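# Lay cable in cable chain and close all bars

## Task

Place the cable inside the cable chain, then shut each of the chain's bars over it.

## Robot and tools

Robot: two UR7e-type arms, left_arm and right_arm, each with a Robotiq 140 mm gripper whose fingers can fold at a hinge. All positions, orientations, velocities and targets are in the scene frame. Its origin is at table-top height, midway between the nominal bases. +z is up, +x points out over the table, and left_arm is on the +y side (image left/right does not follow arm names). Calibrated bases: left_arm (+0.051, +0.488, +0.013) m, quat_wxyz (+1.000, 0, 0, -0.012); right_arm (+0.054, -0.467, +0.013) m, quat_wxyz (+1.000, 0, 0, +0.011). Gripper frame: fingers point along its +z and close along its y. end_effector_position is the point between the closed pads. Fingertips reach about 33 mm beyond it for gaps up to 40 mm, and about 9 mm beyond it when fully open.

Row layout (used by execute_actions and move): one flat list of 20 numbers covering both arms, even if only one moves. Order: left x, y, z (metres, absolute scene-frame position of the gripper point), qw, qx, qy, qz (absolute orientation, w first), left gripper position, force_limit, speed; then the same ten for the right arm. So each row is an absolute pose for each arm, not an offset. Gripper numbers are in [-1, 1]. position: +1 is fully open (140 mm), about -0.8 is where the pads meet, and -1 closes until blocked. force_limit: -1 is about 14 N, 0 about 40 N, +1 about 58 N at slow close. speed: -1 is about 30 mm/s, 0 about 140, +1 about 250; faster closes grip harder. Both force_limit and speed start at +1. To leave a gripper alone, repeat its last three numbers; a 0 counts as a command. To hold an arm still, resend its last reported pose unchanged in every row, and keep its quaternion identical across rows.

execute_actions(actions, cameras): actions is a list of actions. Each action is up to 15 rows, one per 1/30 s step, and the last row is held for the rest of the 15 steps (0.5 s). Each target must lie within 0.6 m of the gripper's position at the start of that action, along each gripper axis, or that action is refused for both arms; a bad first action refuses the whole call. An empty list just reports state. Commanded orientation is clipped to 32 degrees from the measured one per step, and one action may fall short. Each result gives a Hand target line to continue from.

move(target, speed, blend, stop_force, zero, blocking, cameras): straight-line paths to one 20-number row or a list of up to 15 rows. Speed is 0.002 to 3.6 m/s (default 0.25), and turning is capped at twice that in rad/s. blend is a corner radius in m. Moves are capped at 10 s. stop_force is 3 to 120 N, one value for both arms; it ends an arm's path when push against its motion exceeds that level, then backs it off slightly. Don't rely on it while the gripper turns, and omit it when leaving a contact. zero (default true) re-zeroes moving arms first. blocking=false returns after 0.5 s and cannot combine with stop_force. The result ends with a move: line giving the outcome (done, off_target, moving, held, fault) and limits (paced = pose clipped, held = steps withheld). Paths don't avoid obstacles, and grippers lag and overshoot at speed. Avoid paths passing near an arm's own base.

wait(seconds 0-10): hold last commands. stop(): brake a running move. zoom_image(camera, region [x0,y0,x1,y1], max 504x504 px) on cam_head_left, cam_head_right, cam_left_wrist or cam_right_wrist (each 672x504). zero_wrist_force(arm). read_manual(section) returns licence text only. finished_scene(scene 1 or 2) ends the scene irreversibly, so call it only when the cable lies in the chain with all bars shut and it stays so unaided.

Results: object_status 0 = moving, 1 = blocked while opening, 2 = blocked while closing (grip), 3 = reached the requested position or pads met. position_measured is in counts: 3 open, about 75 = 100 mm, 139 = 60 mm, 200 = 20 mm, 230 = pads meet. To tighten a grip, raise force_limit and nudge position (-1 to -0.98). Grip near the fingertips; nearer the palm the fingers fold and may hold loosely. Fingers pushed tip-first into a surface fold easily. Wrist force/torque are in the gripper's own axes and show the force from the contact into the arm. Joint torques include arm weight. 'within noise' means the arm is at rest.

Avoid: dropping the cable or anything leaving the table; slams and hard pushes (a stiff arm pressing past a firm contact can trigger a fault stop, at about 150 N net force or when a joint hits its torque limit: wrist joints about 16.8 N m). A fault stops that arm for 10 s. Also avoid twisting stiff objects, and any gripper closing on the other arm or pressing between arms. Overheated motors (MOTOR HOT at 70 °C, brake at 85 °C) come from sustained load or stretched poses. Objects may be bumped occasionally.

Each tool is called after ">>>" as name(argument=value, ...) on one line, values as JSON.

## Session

>>> execute_actions(actions=[])

Scene clock: 0.00 s.
left_arm: end_effector_position=(+0.0610, +0.1812, +0.1582) position_measured=3 object_status=3 end_effector_quat_wxyz=(-0.109, -0.577, +0.799, -0.126) | right_arm: end_effector_position=(+0.4285, -0.3692, +0.1223) position_measured=3 object_status=3 end_effector_quat_wxyz=(+0.676, -0.316, -0.592, -0.303)
Joint positions: left_arm=[-2.161 -2.464 2.511 -1.911 -1.405 2.873] | right_arm=[-0.508 -0.772 1.57 -0.69 -1.147 0.024]
Joint velocities: within noise
Joint torques (N m): no reading
Motor temperatures (°C): left_arm=[33 31 31 41 37 33] | right_arm=[31 30 32 35 37 38]
Wrist force (N): no reading
Wrist torque (N m): no reading
Wrist force, peak (N): no reading
Hand target: left_arm +0.0610, +0.1812, +0.1582; -0.109, -0.577, +0.799, -0.126 | right_arm +0.4285, -0.3692, +0.1223; +0.676, -0.316, -0.592, -0.303
Tool commands: left_gripper/position=+1.0 left_gripper/force_limit=+1.0 left_gripper/speed=+1.0 right_gripper/position=+1.0 right_gripper/force_limit=+1.0 right_gripper/speed=+1.0

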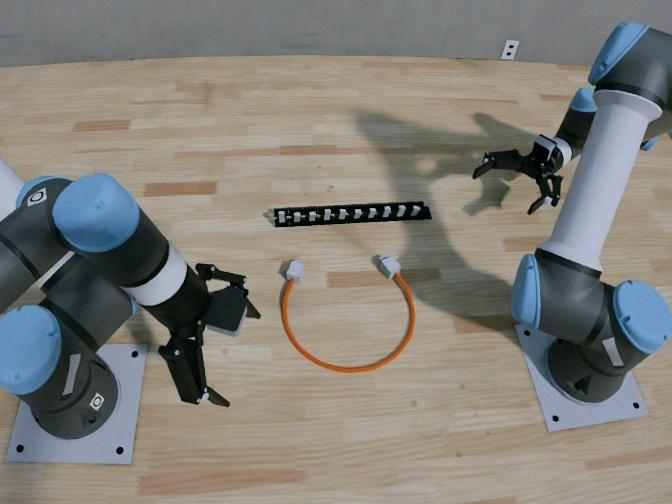

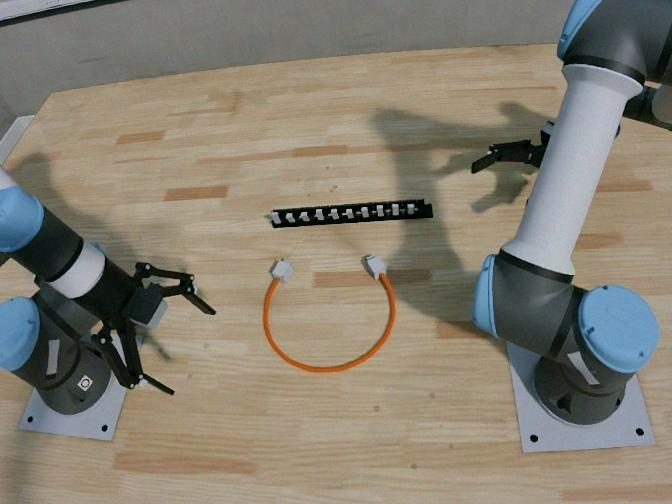

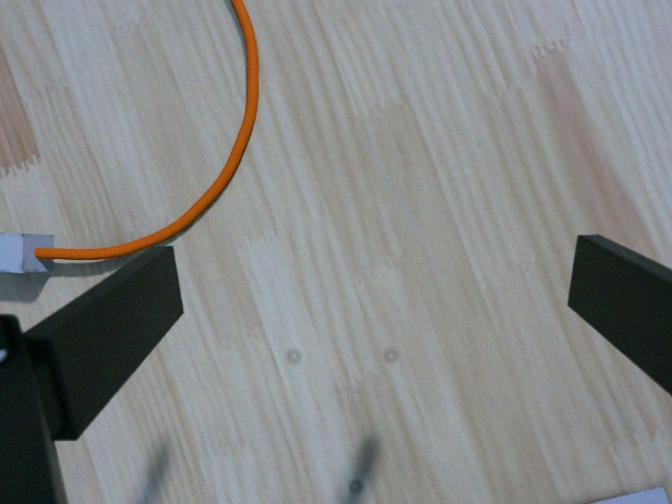

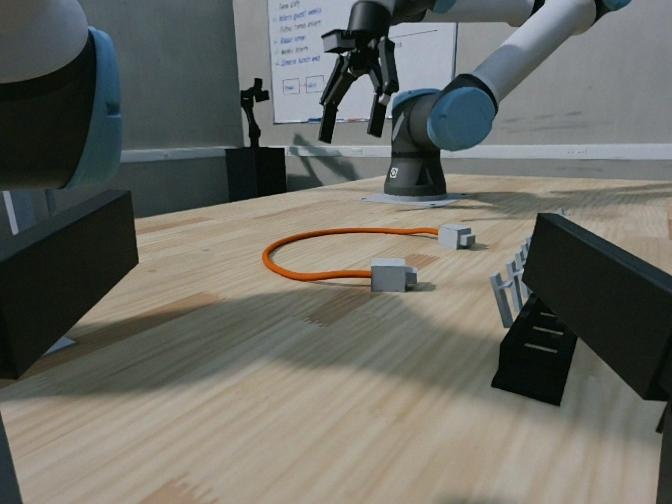

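>>> move(target=[[0.25,0.13,0.27,0,0.0436,-0.999,0,1,1,1,0.45,-0.25,0.27,0,0.0436,0.999,0,1,1,1],[0.45,0.13,0.25,0,0.0436,-0.999,0,-1,0,0,0.45,-0.13,0.25,0,0.0436,0.999,0,-1,0,0]], blend=[0.05,0], speed=0.3)

Scene clock: 21.07 s.
left_arm: end_effector_position=(+0.4500, +0.1300, +0.2500) position_measured=233 object_status=0 end_effector_quat_wxyz=(+0.000, -0.044, +0.999, +0.000) | right_arm: end_effector_position=(+0.4500, -0.1300, +0.2500) position_measured=233 object_status=0 end_effector_quat_wxyz=(+0.000, +0.044, +0.999, +0.000)
Joint positions: left_arm=[-0.959 -1.502 1.6 -1.668 -1.571 5.214] | right_arm=[0.423 -1.541 1.64 -1.67 -1.571 0.533]
Joint velocities: within noise
Joint torques (N m): left_arm=[11.97 -11.37 -36.82 -1.27 -1.25 1.64] | right_arm=[9.18 -18.57 -41.04 -4.73 -1.43 1.26]
Motor temperatures (°C): left_arm=[32 31 31 40 37 33] | right_arm=[31 30 32 35 37 38]
Wrist force (N): left_arm=[0.2 0.1 0.2] | right_arm=[-2.5 0.4 4.5]
Wrist torque (N m): left_arm=[0.02 0.02 -0.07] | right_arm=[0.14 0.22 -0.22]
Wrist force, peak (N): left_arm=[1.1 -1.0 2.8] | right_arm=[-2.8 0.3 4.8]
Hand target: left_arm +0.4500, +0.1300, +0.2500; +0.000, -0.044, +0.999, +0.000 | right_arm +0.4500, -0.1300, +0.2500; +0.000, +0.044, +0.999, +0.000
Off the commanded pose: left_arm 0.000 m, 0 deg | right_arm 0.000 m, 0 deg.
move: done

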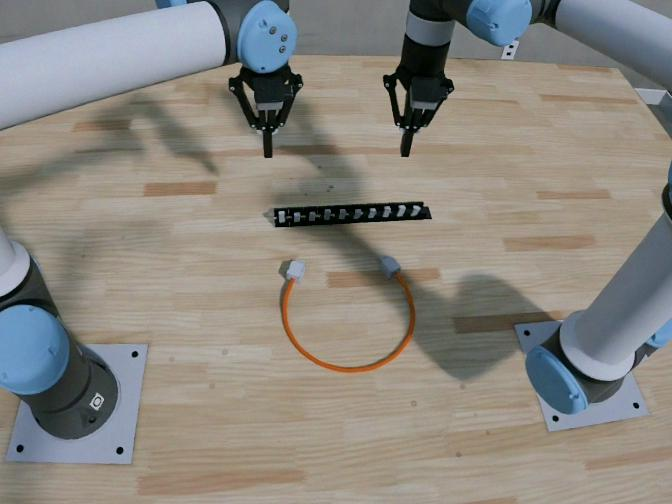

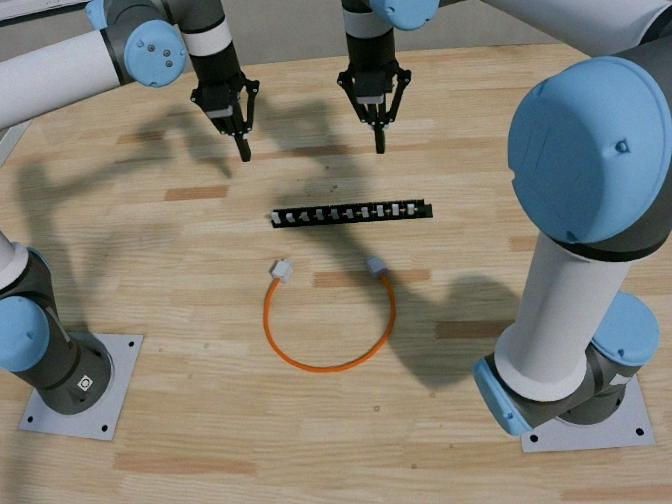

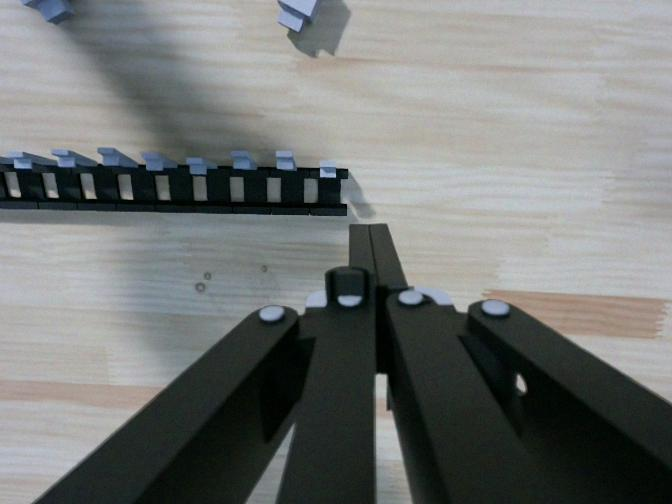

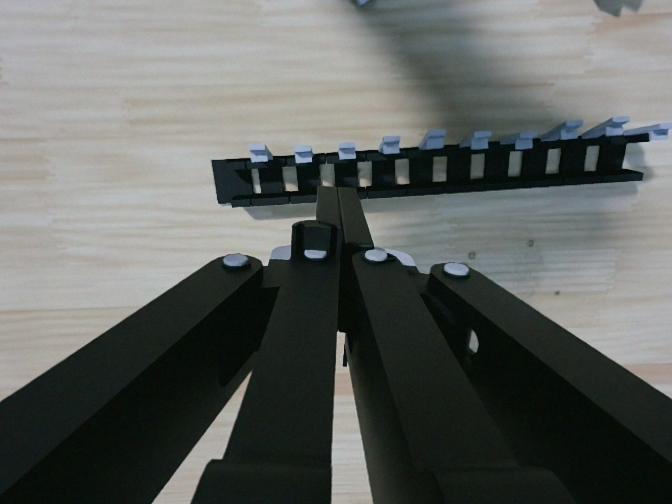

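>>> move(target=[0.41,0.12,0.2,0,0.0436,-0.999,0,-0.08,0,0,0.41,-0.14,0.2,0,0.0436,0.999,0,-0.08,0,0], cameras=["cam_left_wrist","cam_right_wrist"])

Scene clock: 45.73 s.
left_arm: end_effector_position=(+0.4101, +0.1200, +0.2001) position_measured=139 object_status=3 end_effector_quat_wxyz=(+0.000, -0.044, +0.999, +0.000) | right_arm: end_effector_position=(+0.4101, -0.1400, +0.2001) position_measured=139 object_status=3 end_effector_quat_wxyz=(+0.000, +0.044, +0.999, +0.000)
Joint positions: left_arm=[-1.036 -1.536 1.764 -1.799 -1.571 5.137] | right_arm=[0.441 -1.611 1.839 -1.799 -1.571 0.551]
Joint velocities: within noise
Joint torques (N m): left_arm=[-11.34 -45.08 -9.69 -5.73 1.33 -1.91] | right_arm=[10.31 -38.36 -10.74 -5.55 0.82 1.35]
Motor temperatures (°C): left_arm=[32 31 31 40 37 33] | right_arm=[31 30 32 35 37 38]
Wrist force (N): left_arm=[0.1 -0.1 0.0] | right_arm=[-2.6 0.2 4.3]
Wrist torque (N m): left_arm=[-0.01 0.04 -0.08] | right_arm=[0.13 0.20 -0.19]
Wrist force, peak (N): left_arm=[-4.1 3.3 -0.3] | right_arm=[-1.8 0.2 5.4]
Hand target: left_arm +0.4100, +0.1200, +0.2000; +0.000, -0.044, +0.999, +0.000 | right_arm +0.4100, -0.1400, +0.2000; +0.000, +0.044, +0.999, +0.000
Off the commanded pose: left_arm 0.000 m, 0 deg | right_arm 0.000 m, 0 deg.
move: done
Images, in order (width x height): cam_left_wrist 672x504, cam_right_wrist 672x504.

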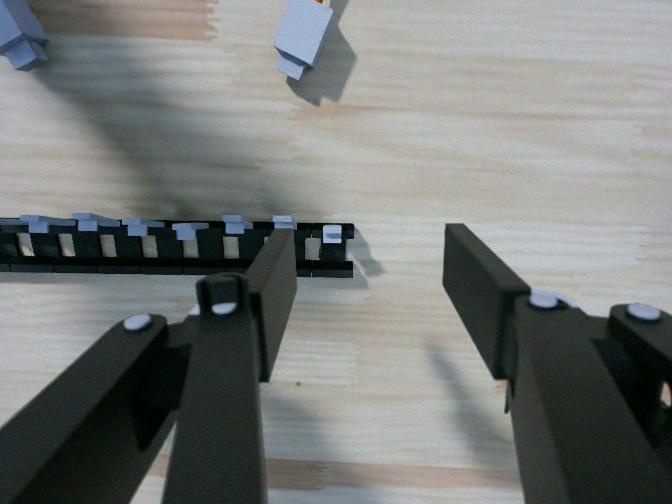

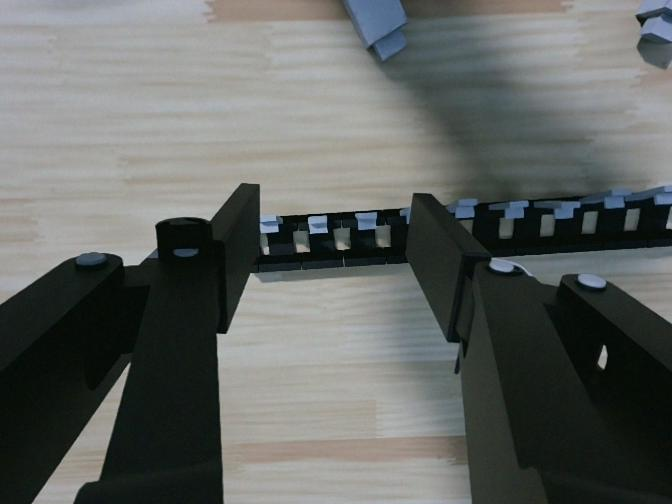

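>>> move(target=[0.322,0.076,0.14,0,0.139,0.990,0,-0.08,0,0,0.322,-0.1135,0.14,0,-0.208,0.978,0,-0.08,0,0], cameras=["cam_left_wrist","cam_right_wrist"])

Scene clock: 68.90 s.
left_arm: end_effector_position=(+0.3221, +0.0761, +0.1401) position_measured=139 object_status=3 end_effector_quat_wxyz=(+0.000, +0.139, +0.990, +0.000) | right_arm: end_effector_position=(+0.3221, -0.1135, +0.1401) position_measured=139 object_status=3 end_effector_quat_wxyz=(+0.000, -0.208, +0.978, +0.000)
Joint positions: left_arm=[-1.239 -1.542 1.932 -1.96 -1.571 5.3] | right_arm=[0.594 -1.665 2.05 -1.955 -1.571 0.199]
Joint velocities: within noise
Joint torques (N m): left_arm=[-13.08 -8.98 -9.64 -5.91 1.31 1.59] | right_arm=[9.73 -34.6 -8 -5.44 0.79 -1.06]
Motor temperatures (°C): left_arm=[32 31 31 40 37 33] | right_arm=[31 30 32 35 37 38]
Wrist force (N): left_arm=[0.2 -0.1 0.0] | right_arm=[-2.2 0.6 4.6]
Wrist torque (N m): left_arm=[-0.02 0.04 -0.07] | right_arm=[0.20 0.12 -0.18]
Wrist force, peak (N): left_arm=[0.7 -0.5 0.4] | right_arm=[-1.9 0.8 5.0]
Hand target: left_arm +0.3220, +0.0760, +0.1400; +0.000, +0.139, +0.990, +0.000 | right_arm +0.3220, -0.1135, +0.1400; +0.000, -0.208, +0.978, +0.000
Off the commanded pose: left_arm 0.000 m, 0 deg | right_arm 0.000 m, 0 deg.
move: done
Images, in order (width x height): cam_left_wrist 672x504, cam_right_wrist 672x504.

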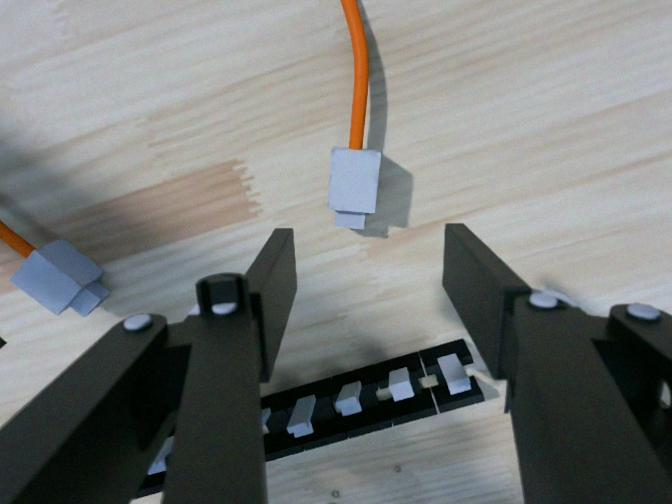

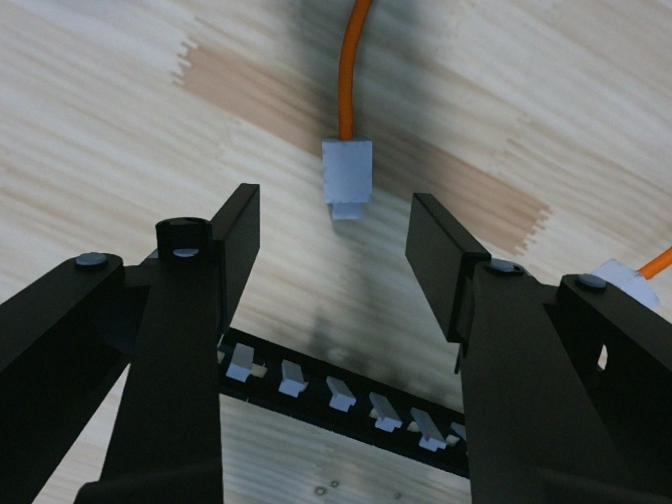

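>>> move(target=[[0.318,0.076,0.045,0,0.139,0.990,0,-0.08,0,0,0.3195,-0.111,0.045,0,-0.208,0.978,0,-0.08,0,0],[0.318,0.076,0.045,0,0.139,0.990,0,-1,-0.3,-1,0.3195,-0.111,0.045,0,-0.208,0.978,0,-1,-0.3,-1]], speed=0.12, cameras=["cam_left_wrist","cam_right_wrist"])

>>> move(target=[0.318,0.076,0.14,0,0.139,0.990,0,-1,-0.3,-1,0.3195,-0.111,0.14,0,-0.208,0.978,0,-1,-0.3,-1], speed=0.15)

Scene clock: 77.07 s.
left_arm: end_effector_position=(+0.3180, +0.0760, +0.0450) position_measured=188 object_status=0 end_effector_quat_wxyz=(+0.000, +0.139, +0.990, +0.000) | right_arm: end_effector_position=(+0.3195, -0.1110, +0.0450) position_measured=189 object_status=0 end_effector_quat_wxyz=(+0.000, -0.208, +0.978, +0.000)
Joint positions: left_arm=[-1.247 -1.424 2.081 -2.228 -1.571 5.292] | right_arm=[0.603 -1.532 2.202 -2.241 -1.571 0.206]
Joint velocities: within noise
Joint torques (N m): left_arm=[-11.86 -8.35 -7.93 -4.65 1.53 -1.78] | right_arm=[9.31 -14.3 -8.4 -3.91 -0.75 0.84]
Motor temperatures (°C): left_arm=[32 31 31 40 37 33] | right_arm=[31 30 32 35 37 38]
Wrist force (N): left_arm=[0.9 1.3 -8.3] | right_arm=[-1.3 0.1 -4.6]
Wrist torque (N m): left_arm=[0.04 0.13 -0.03] | right_arm=[0.18 0.20 -0.22]
Wrist force, peak (N): left_arm=[0.7 1.1 -9.0] | right_arm=[-1.5 0.2 -6.2]
Hand target: left_arm +0.3180, +0.0760, +0.0450; +0.000, +0.139, +0.990, +0.000 | right_arm +0.3195, -0.1110, +0.0450; +0.000, -0.208, +0.978, +0.000
Off the commanded pose: left_arm 0.000 m, 0 deg | right_arm 0.000 m, 0 deg.
move: done
Images, in order (width x height): cam_left_wrist 672x504, cam_right_wrist 672x504.

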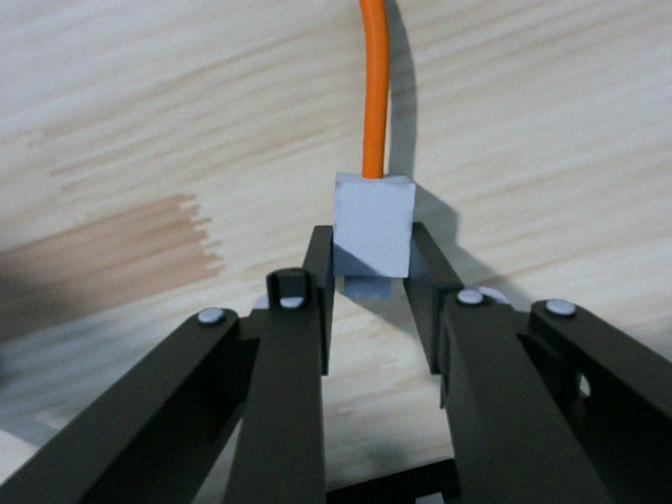

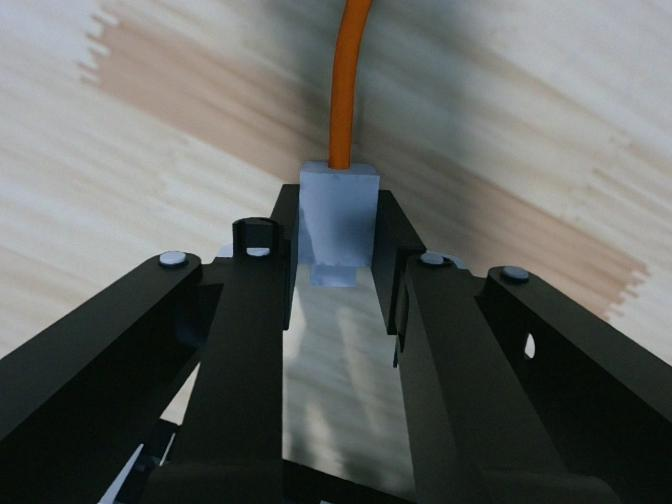

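Scene clock: 78.43 s.
left_arm: end_effector_position=(+0.3180, +0.0760, +0.1399) position_measured=188 object_status=2 end_effector_quat_wxyz=(+0.000, +0.139, +0.990, +0.000) | right_arm: end_effector_position=(+0.3195, -0.1110, +0.1399) position_measured=189 object_status=2 end_effector_quat_wxyz=(+0.000, -0.208, +0.978, +0.000)
Joint positions: left_arm=[-1.247 -1.548 1.938 -1.961 -1.571 5.292] | right_arm=[0.603 -1.664 2.049 -1.956 -1.571 0.206]
Joint velocities: within noise
Joint torques (N m): left_arm=[-11.23 -41.84 -36.32 -0.96 -0.93 -1.64] | right_arm=[-9.4 -35.2 -41.46 -0.67 -0.71 -1.08]
Motor temperatures (°C): left_arm=[32 31 31 40 37 33] | right_arm=[31 30 32 35 37 38]
Wrist force (N): left_arm=[0.0 0.1 0.7] | right_arm=[-2.3 0.6 5.1]
Wrist torque (N m): left_arm=[0.02 0.03 -0.07] | right_arm=[0.22 0.09 -0.19]
Wrist force, peak (N): left_arm=[1.0 1.1 -7.8] | right_arm=[-1.1 0.3 7.5]
Hand target: left_arm +0.3180, +0.0760, +0.1400; +0.000, +0.139, +0.990, +0.000 | right_arm +0.3195, -0.1110, +0.1400; +0.000, -0.208, +0.978, +0.000
Off the commanded pose: left_arm 0.000 m, 0 deg | right_arm 0.000 m, 0 deg.
move: done

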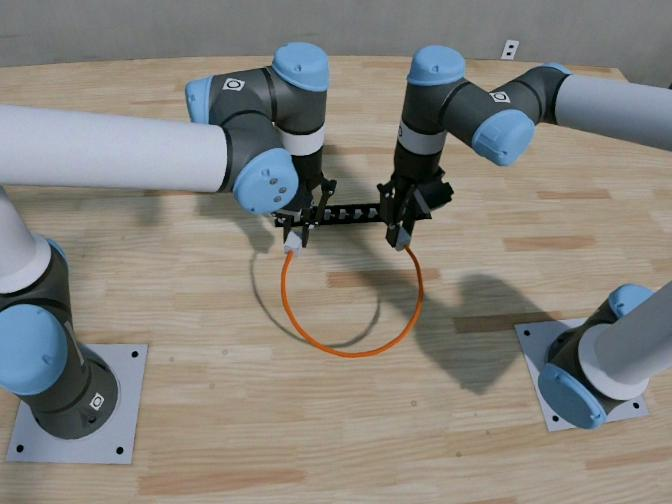

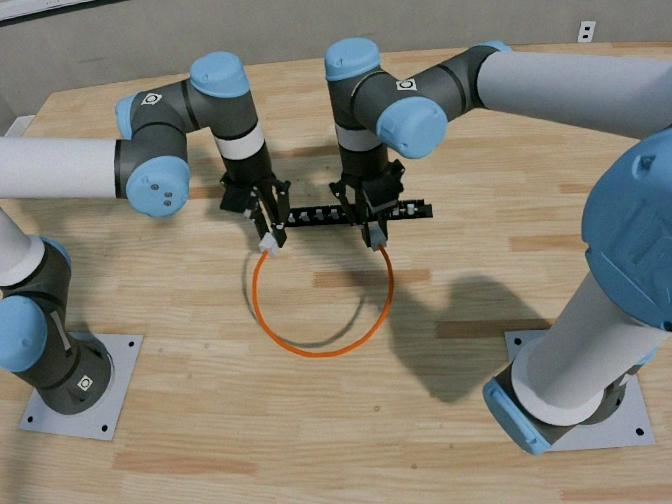

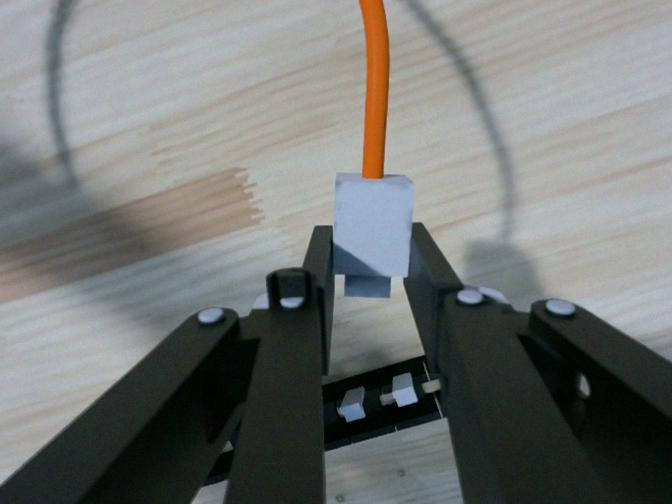

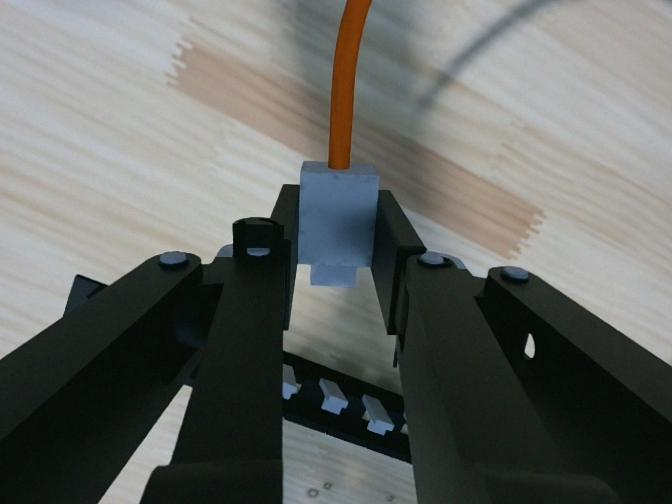

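>>> move(target=[[0.34,0.2375,0.16,0,-0.7071,0.7071,0,-1,-0.3,-1,0.34,-0.3475,0.16,0,0.7071,0.7071,0,-1,-0.3,-1],[0.474,0.238,0.16,0,-0.7071,0.7071,0,-1,-0.3,-1,0.474,-0.348,0.16,0,0.7071,0.7071,0,-1,-0.3,-1]], speed=0.3)

Scene clock: 92.97 s.
left_arm: end_effector_position=(+0.4739, +0.2380, +0.1600) position_measured=188 object_status=2 end_effector_quat_wxyz=(+0.000, +0.707, -0.707, +0.000) end_effector_velocity=(+0.001, +0.000, -0.001) end_effector_angular_velocity=(+0.001, +0.002, +0.000) | right_arm: end_effector_position=(+0.4739, -0.3480, +0.1600) position_measured=189 object_status=2 end_effector_quat_wxyz=(+0.000, +0.707, +0.707, +0.000)
Joint positions: left_arm=[-0.785 -1.564 1.9 -1.906 -1.571 3.904] | right_arm=[-0.057 -1.703 2.028 -1.896 -1.571 1.537]
Joint velocities: left_arm=[0.001 0.005 -0.003 0 0 0.002] | right_arm=[within noise]
Joint torques (N m): left_arm=[13.58 -9.54 -37.53 -1.16 -1.15 1.29] | right_arm=[10.3 -9.82 -41.15 -5.41 -1.22 1.41]
Motor temperatures (°C): left_arm=[32 31 31 40 37 33] | right_arm=[31 30 32 35 37 37]
Wrist force (N): left_arm=[0.2 0.0 0.3] | right_arm=[-2.2 0.5 4.8]
Wrist torque (N m): left_arm=[0.01 0.01 -0.05] | right_arm=[0.20 0.07 -0.24]
Wrist force, peak (N): left_arm=[-1.4 -2.9 0.5] | right_arm=[-2.1 -0.3 7.6]
Hand target: left_arm +0.4740, +0.2380, +0.1600; +0.000, +0.707, -0.707, +0.000 | right_arm +0.4740, -0.3480, +0.1600; +0.000, +0.707, +0.707, +0.000
Off the commanded pose: left_arm 0.000 m, 0 deg | right_arm 0.000 m, 0 deg.
move: done

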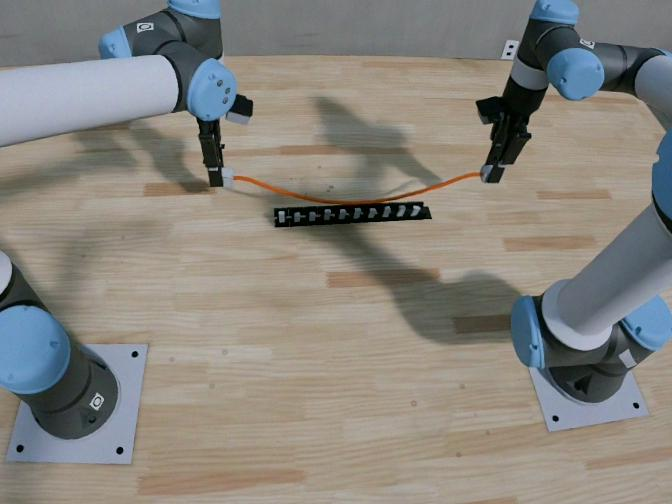

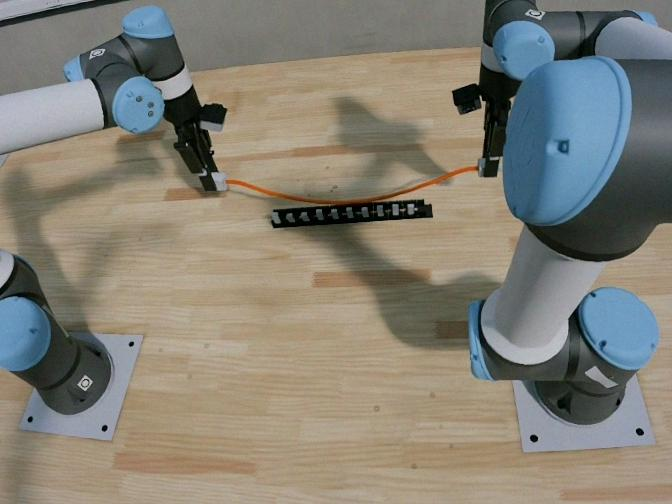

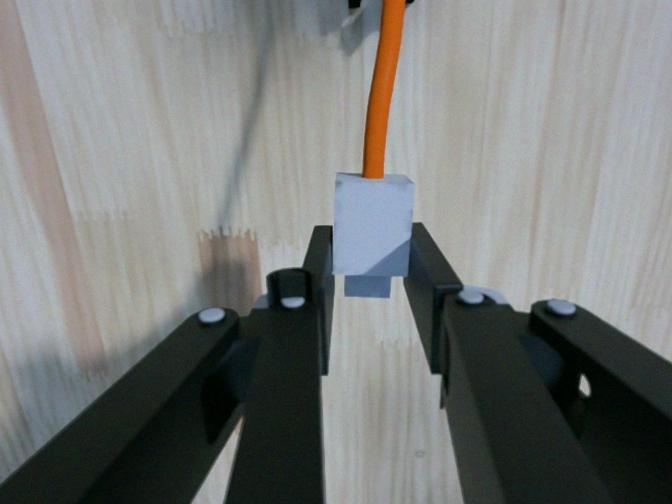

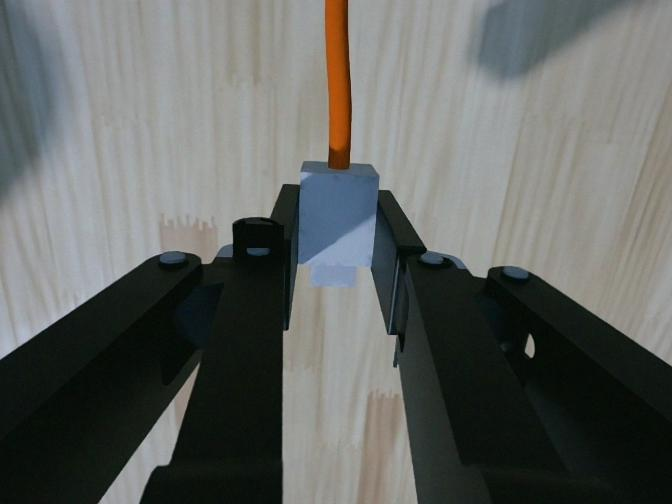

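>>> zoom_image(camera="cam_left_wrist", region=[280, 0, 480, 150])

>>> zoom_image(camera="cam_head_left", region=[190, 150, 520, 260])

Scaled by 2.520.

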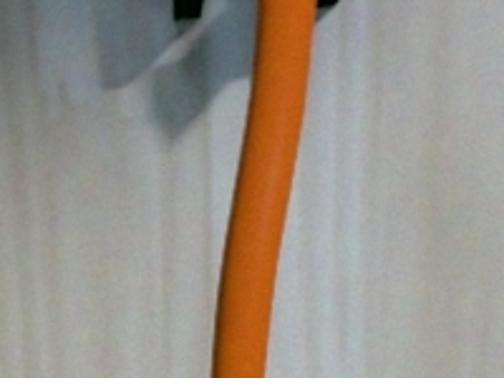

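Scaled by 1.527.

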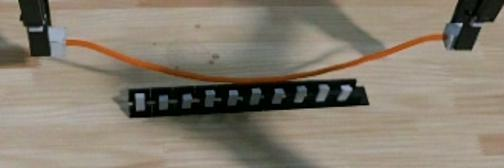

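>>> move(target=[[0.465,0.241,0.16,0,-0.7071,0.7071,0,-1,-0.3,-1,0.472,-0.351,0.16,0,0.7071,0.7071,0,-1,-0.3,-1],[0.465,0.241,0.105,0,-0.7071,0.7071,0,-1,-0.3,-1,0.472,-0.351,0.105,0,0.7071,0.7071,0,-1,-0.3,-1]], speed=0.1)

>>> zoom_image(camera="cam_head_left", region=[190, 150, 520, 260])

>>> zoom_image(camera="cam_head_right", region=[190, 150, 520, 260])

Scene clock: 107.27 s.
left_arm: end_effector_position=(+0.4650, +0.2410, +0.1051) position_measured=188 object_status=2 end_effector_quat_wxyz=(+0.000, +0.707, -0.707, +0.000) | right_arm: end_effector_position=(+0.4720, -0.3510, +0.1051) position_measured=189 object_status=2 end_effector_quat_wxyz=(+0.000, +0.707, +0.707, +0.000)
Joint positions: left_arm=[-0.794 -1.531 2.018 -2.058 -1.571 3.895] | right_arm=[-0.064 -1.651 2.135 -2.055 -1.571 1.529]
Joint velocities: within noise
Joint torques (N m): left_arm=[0.47 -8.67 -9.04 -6.46 1.28 0.49] | right_arm=[7.72 -12.13 -8.8 -5.67 0.68 0.85]
Motor temperatures (°C): left_arm=[32 31 31 40 37 33] | right_arm=[31 30 32 35 37 37]
Wrist force (N): left_arm=[-1.8 -0.2 0.3] | right_arm=[-3.7 0.6 4.8]
Wrist torque (N m): left_arm=[0.01 0.04 -0.02] | right_arm=[0.17 0.09 -0.24]
Wrist force, peak (N): left_arm=[-1.7 0.0 1.4] | right_arm=[-3.8 0.4 5.9]
Hand target: left_arm +0.4650, +0.2410, +0.1050; +0.000, +0.707, -0.707, +0.000 | right_arm +0.4720, -0.3510, +0.1050; +0.000, +0.707, +0.707, +0.000
Off the commanded pose: left_arm 0.000 m, 0 deg | right_arm 0.000 m, 0 deg.
move: done

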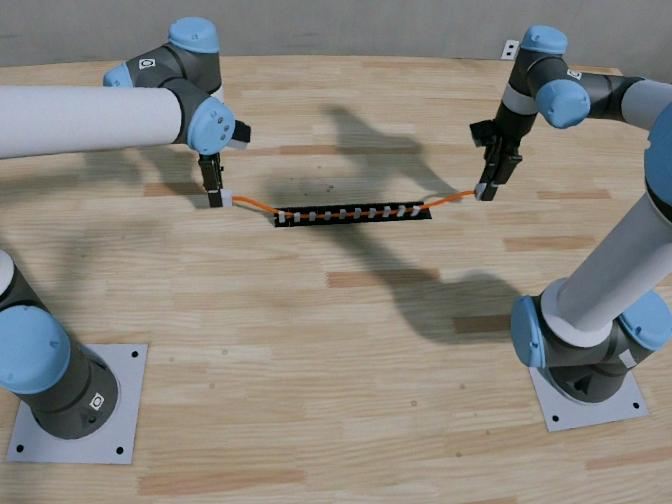

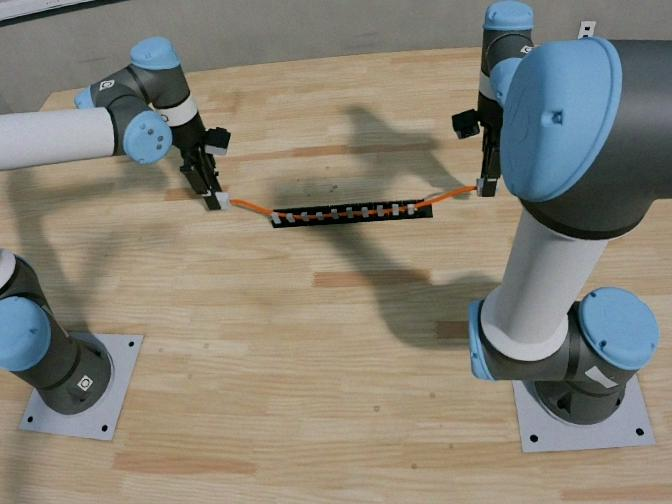

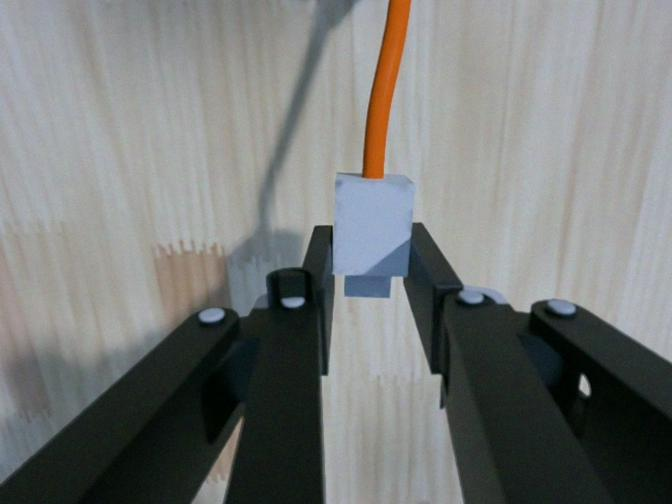

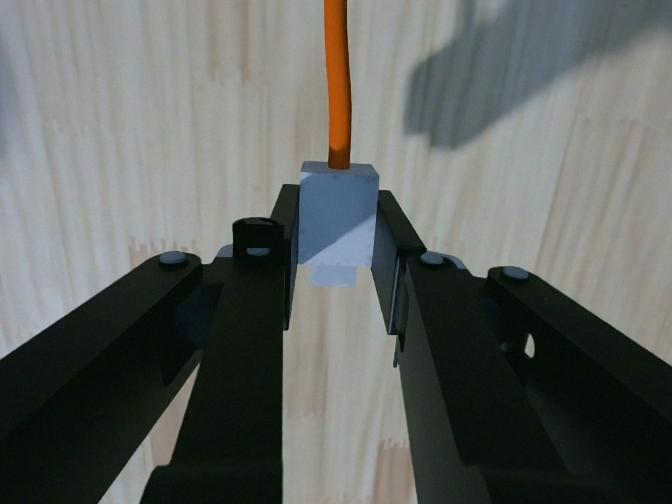

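Scaled by 1.527.

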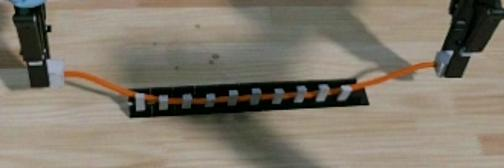

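Scaled by 1.527.

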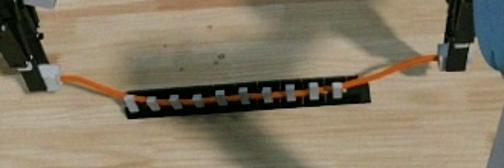

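>>> move(target=[[0.465,0.242,0.044,0,-0.7071,0.7071,0,-1,-0.3,-1,0.472,-0.3515,0.044,0,0.7071,0.7071,0,-1,-0.3,-1]], speed=0.06)

>>> zoom_image(camera="cam_head_left", region=[190, 150, 520, 260])

>>> zoom_image(camera="cam_head_right", region=[190, 150, 520, 260])

Scene clock: 114.93 s.
left_arm: end_effector_position=(+0.4650, +0.2420, +0.0442) position_measured=188 object_status=2 end_effector_quat_wxyz=(+0.000, +0.707, -0.707, +0.000) | right_arm: end_effector_position=(+0.4720, -0.3515, +0.0442) position_measured=189 object_status=2 end_effector_quat_wxyz=(+0.000, +0.707, +0.707, +0.000)
Joint positions: left_arm=[-0.793 -1.444 2.107 -2.234 -1.571 3.896] | right_arm=[-0.066 -1.556 2.23 -2.245 -1.571 1.528]
Joint velocities: within noise
Joint torques (N m): left_arm=[8.48 -0.92 -0.48 -3.82 -0.45 1.2] | right_arm=[-5.27 -4.29 -0.48 -3.48 0.66 -0.26]
Motor temperatures (°C): left_arm=[32 31 31 40 37 33] | right_arm=[31 30 32 35 37 37]
Wrist force (N): left_arm=[-2.8 1.9 -24.1] | right_arm=[-3.3 -4.8 -24.4]
Wrist torque (N m): left_arm=[0.06 0.19 0.02] | right_arm=[0.03 0.30 -0.26]
Wrist force, peak (N): left_arm=[-4.3 2.0 -23.9] | right_arm=[-3.3 -4.8 -24.4]
Hand target: left_arm +0.4650, +0.2420, +0.0440; +0.000, +0.707, -0.707, +0.000 | right_arm +0.4720, -0.3515, +0.0440; +0.000, +0.707, +0.707, +0.000
Off the commanded pose: left_arm 0.000 m, 0 deg | right_arm 0.000 m, 0 deg.
move: done

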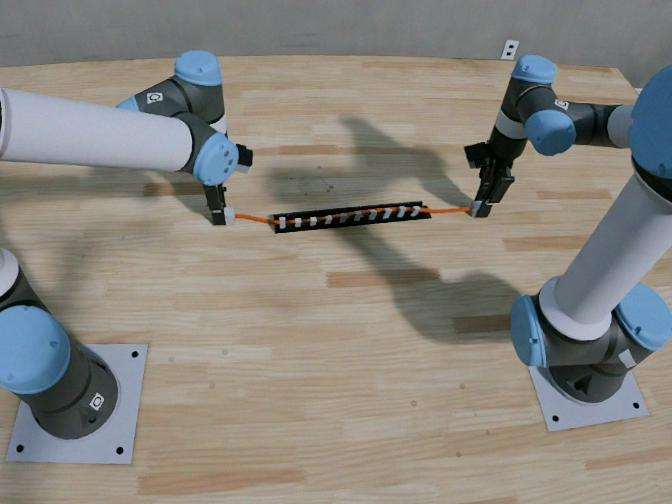

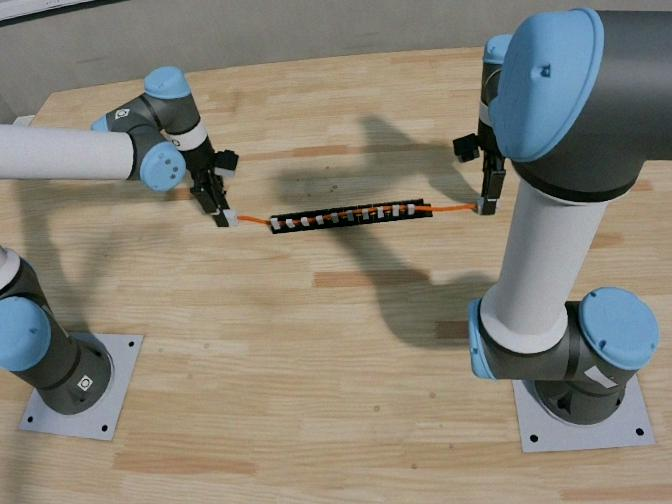

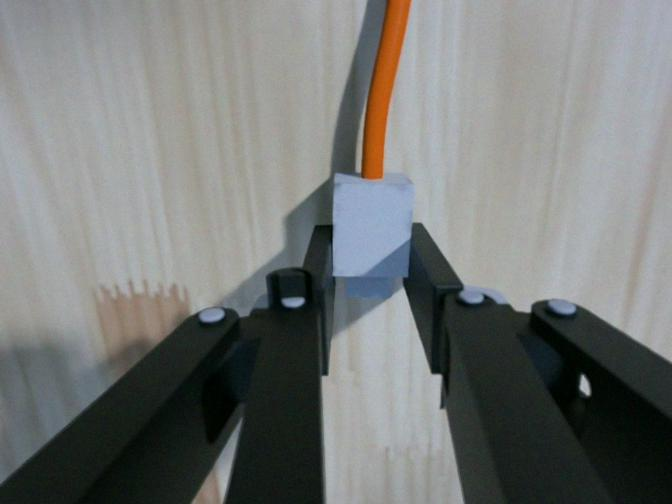

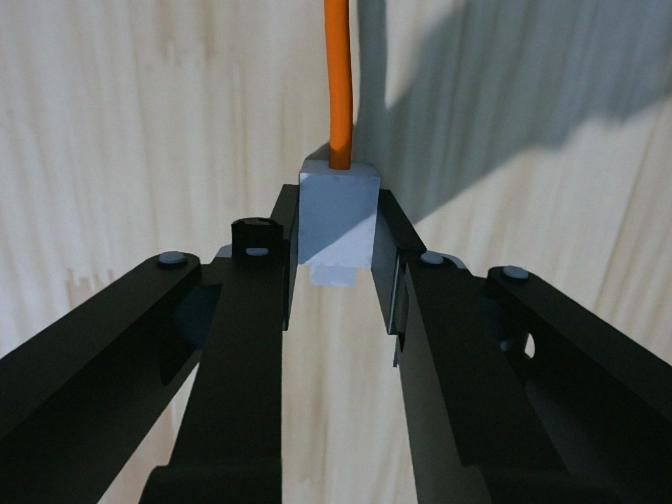

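Scaled by 1.527.

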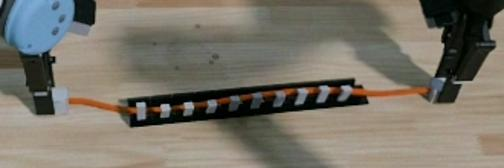

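Scaled by 1.527.

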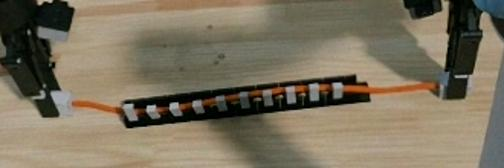

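>>> move(target=[[0.465,0.241,0.045,0,-0.7071,0.7071,0,-1,-0.3,-1,0.472,-0.3505,0.045,0,0.7071,0.7071,0,-1,-0.3,-1],[0.465,0.241,0.045,0,-0.7071,0.7071,0,-0.25,-0.3,-1,0.472,-0.3505,0.045,0,0.7071,0.7071,0,-0.25,-0.3,-1],[0.465,0.241,0.15,0,-0.7071,0.7071,0,-0.25,-0.3,-1,0.472,-0.3505,0.15,0,0.7071,0.7071,0,-0.25,-0.3,-1]], speed=0.08)

>>> move(target=[[0.52,0.1,0.2,0,0.0436,-0.999,0,-1,0,0,0.52,-0.14,0.2,0,0.0436,0.999,0,-1,0,0]], speed=0.3)

Scene clock: 125.57 s.
left_arm: end_effector_position=(+0.4650, +0.2411, +0.1499) position_measured=160 object_status=3 end_effector_quat_wxyz=(+0.000, +0.707, -0.707, +0.000) | right_arm: end_effector_position=(+0.4720, -0.3505, +0.1499) position_measured=160 object_status=3 end_effector_quat_wxyz=(+0.000, +0.707, +0.707, +0.000)
Joint positions: left_arm=[-0.794 -1.578 1.941 -1.934 -1.571 3.895] | right_arm=[-0.063 -1.7 2.053 -1.924 -1.571 1.531]
Joint velocities: within noise
Joint torques (N m): left_arm=[-9.88 -39.94 -36.18 -1.04 0.14 -1.58] | right_arm=[-9.47 -33.34 -41.53 -0.4 0.75 -1.15]
Motor temperatures (°C): left_arm=[32 31 31 40 37 33] | right_arm=[31 30 32 35 37 37]
Wrist force (N): left_arm=[0.1 -0.3 0.0] | right_arm=[-2.3 0.4 4.4]
Wrist torque (N m): left_arm=[-0.07 0.06 -0.08] | right_arm=[0.20 0.10 -0.19]
Wrist force, peak (N): left_arm=[-2.3 1.2 -26.9] | right_arm=[-3.5 -5.0 -28.6]
Hand target: left_arm +0.4650, +0.2410, +0.1500; +0.000, +0.707, -0.707, +0.000 | right_arm +0.4720, -0.3505, +0.1500; +0.000, +0.707, +0.707, +0.000
Off the commanded pose: left_arm 0.000 m, 0 deg | right_arm 0.000 m, 0 deg.
move: done

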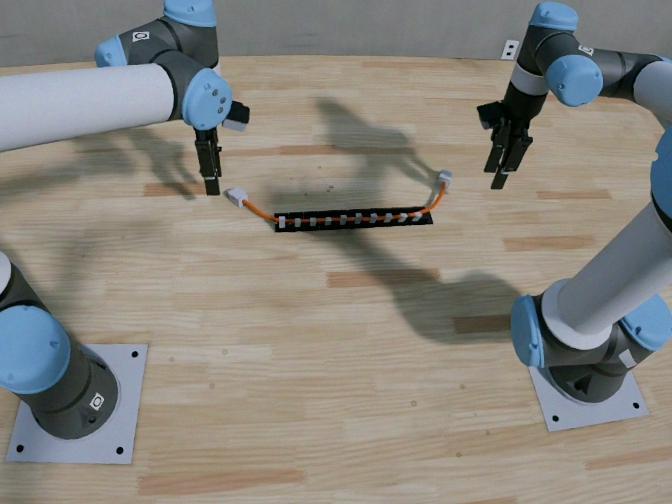

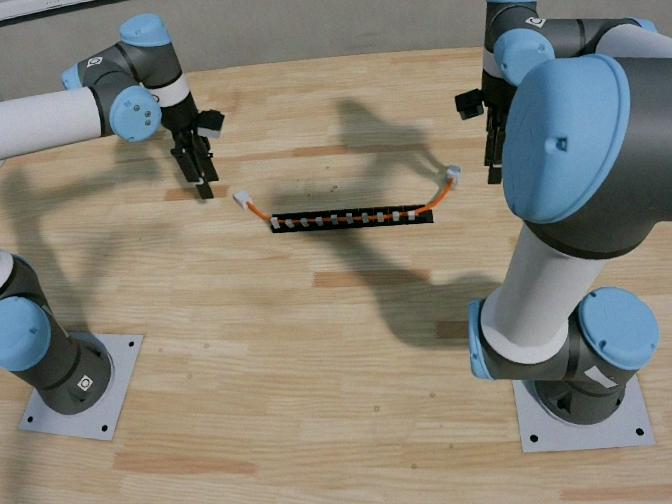

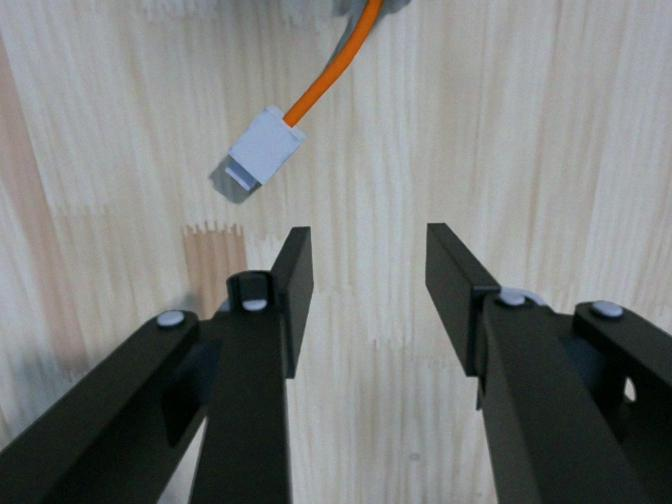

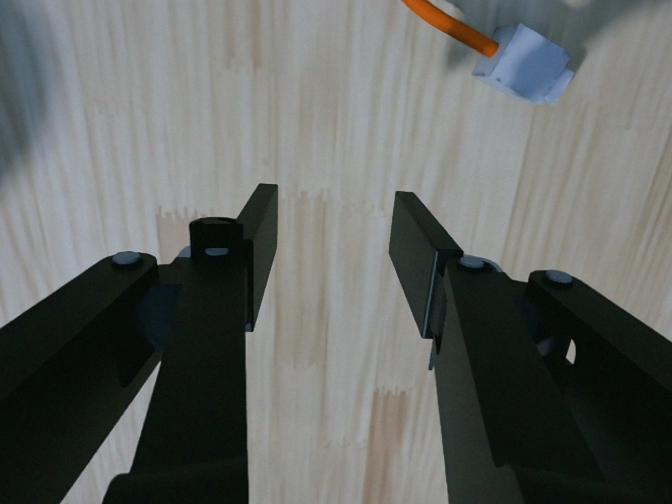

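Scene clock: 128.83 s.
left_arm: end_effector_position=(+0.5200, +0.1000, +0.2000) position_measured=233 object_status=3 end_effector_quat_wxyz=(+0.000, -0.044, +0.999, +0.000) | right_arm: end_effector_position=(+0.5200, -0.1401, +0.2000) position_measured=233 object_status=3 end_effector_quat_wxyz=(+0.000, +0.044, +0.999, +0.000)
Joint positions: left_arm=[-0.888 -1.311 1.503 -1.763 -1.571 5.284] | right_arm=[0.353 -1.404 1.618 -1.785 -1.571 0.463]
Joint velocities: within noise
Joint torques (N m): left_arm=[-7.21 -16.57 -37.91 -0.95 -1.05 1.36] | right_arm=[8.37 -24.36 -42.7 -0.67 1.28 -1.2]
Motor temperatures (°C): left_arm=[32 31 30 40 37 33] | right_arm=[31 30 32 35 37 37]
Wrist force (N): left_arm=[0.2 0.1 0.1] | right_arm=[-2.3 0.7 4.3]
Wrist torque (N m): left_arm=[0.02 0.01 -0.07] | right_arm=[0.24 0.14 -0.20]
Wrist force, peak (N): left_arm=[-1.2 -0.3 0.6] | right_arm=[-2.8 0.5 5.1]
Hand target: left_arm +0.5200, +0.1000, +0.2000; +0.000, -0.044, +0.999, +0.000 | right_arm +0.5200, -0.1400, +0.2000; +0.000, +0.044, +0.999, +0.000
Off the commanded pose: left_arm 0.000 m, 0 deg | right_arm 0.000 m, 0 deg.
move: done

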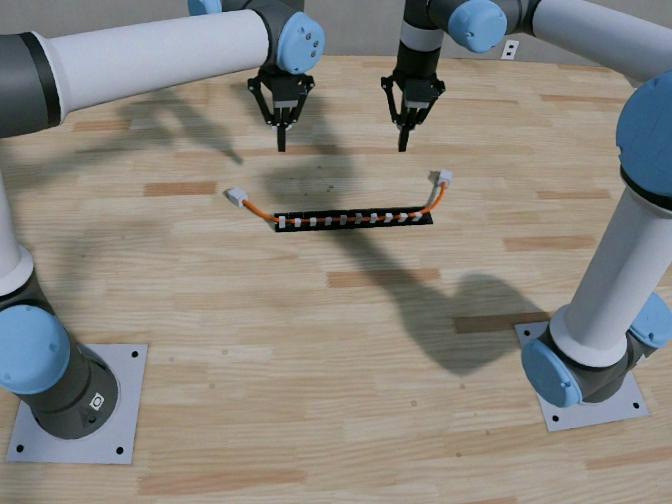

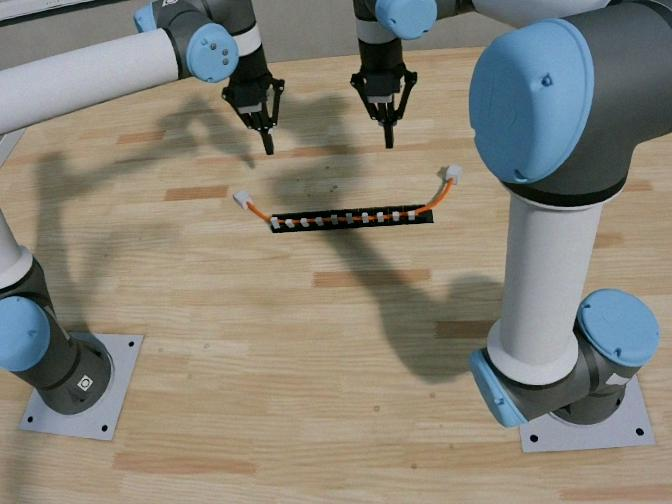

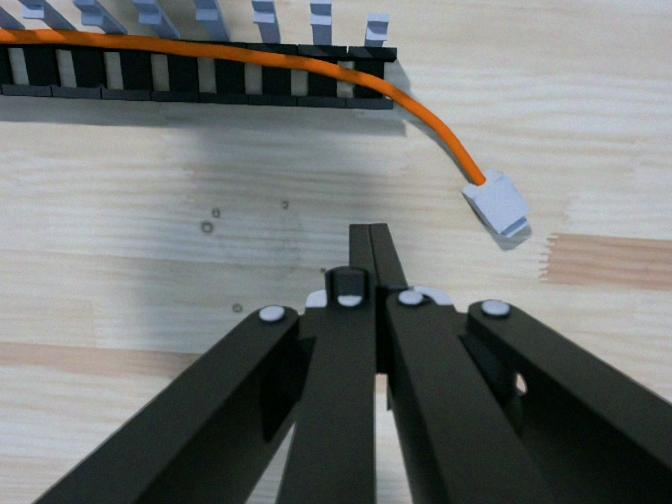

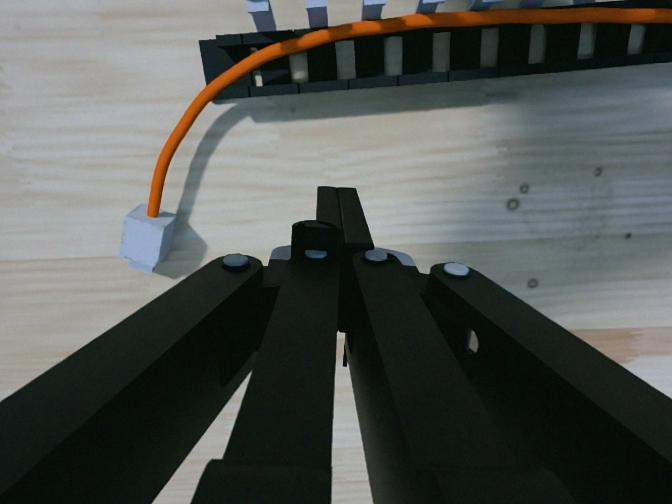

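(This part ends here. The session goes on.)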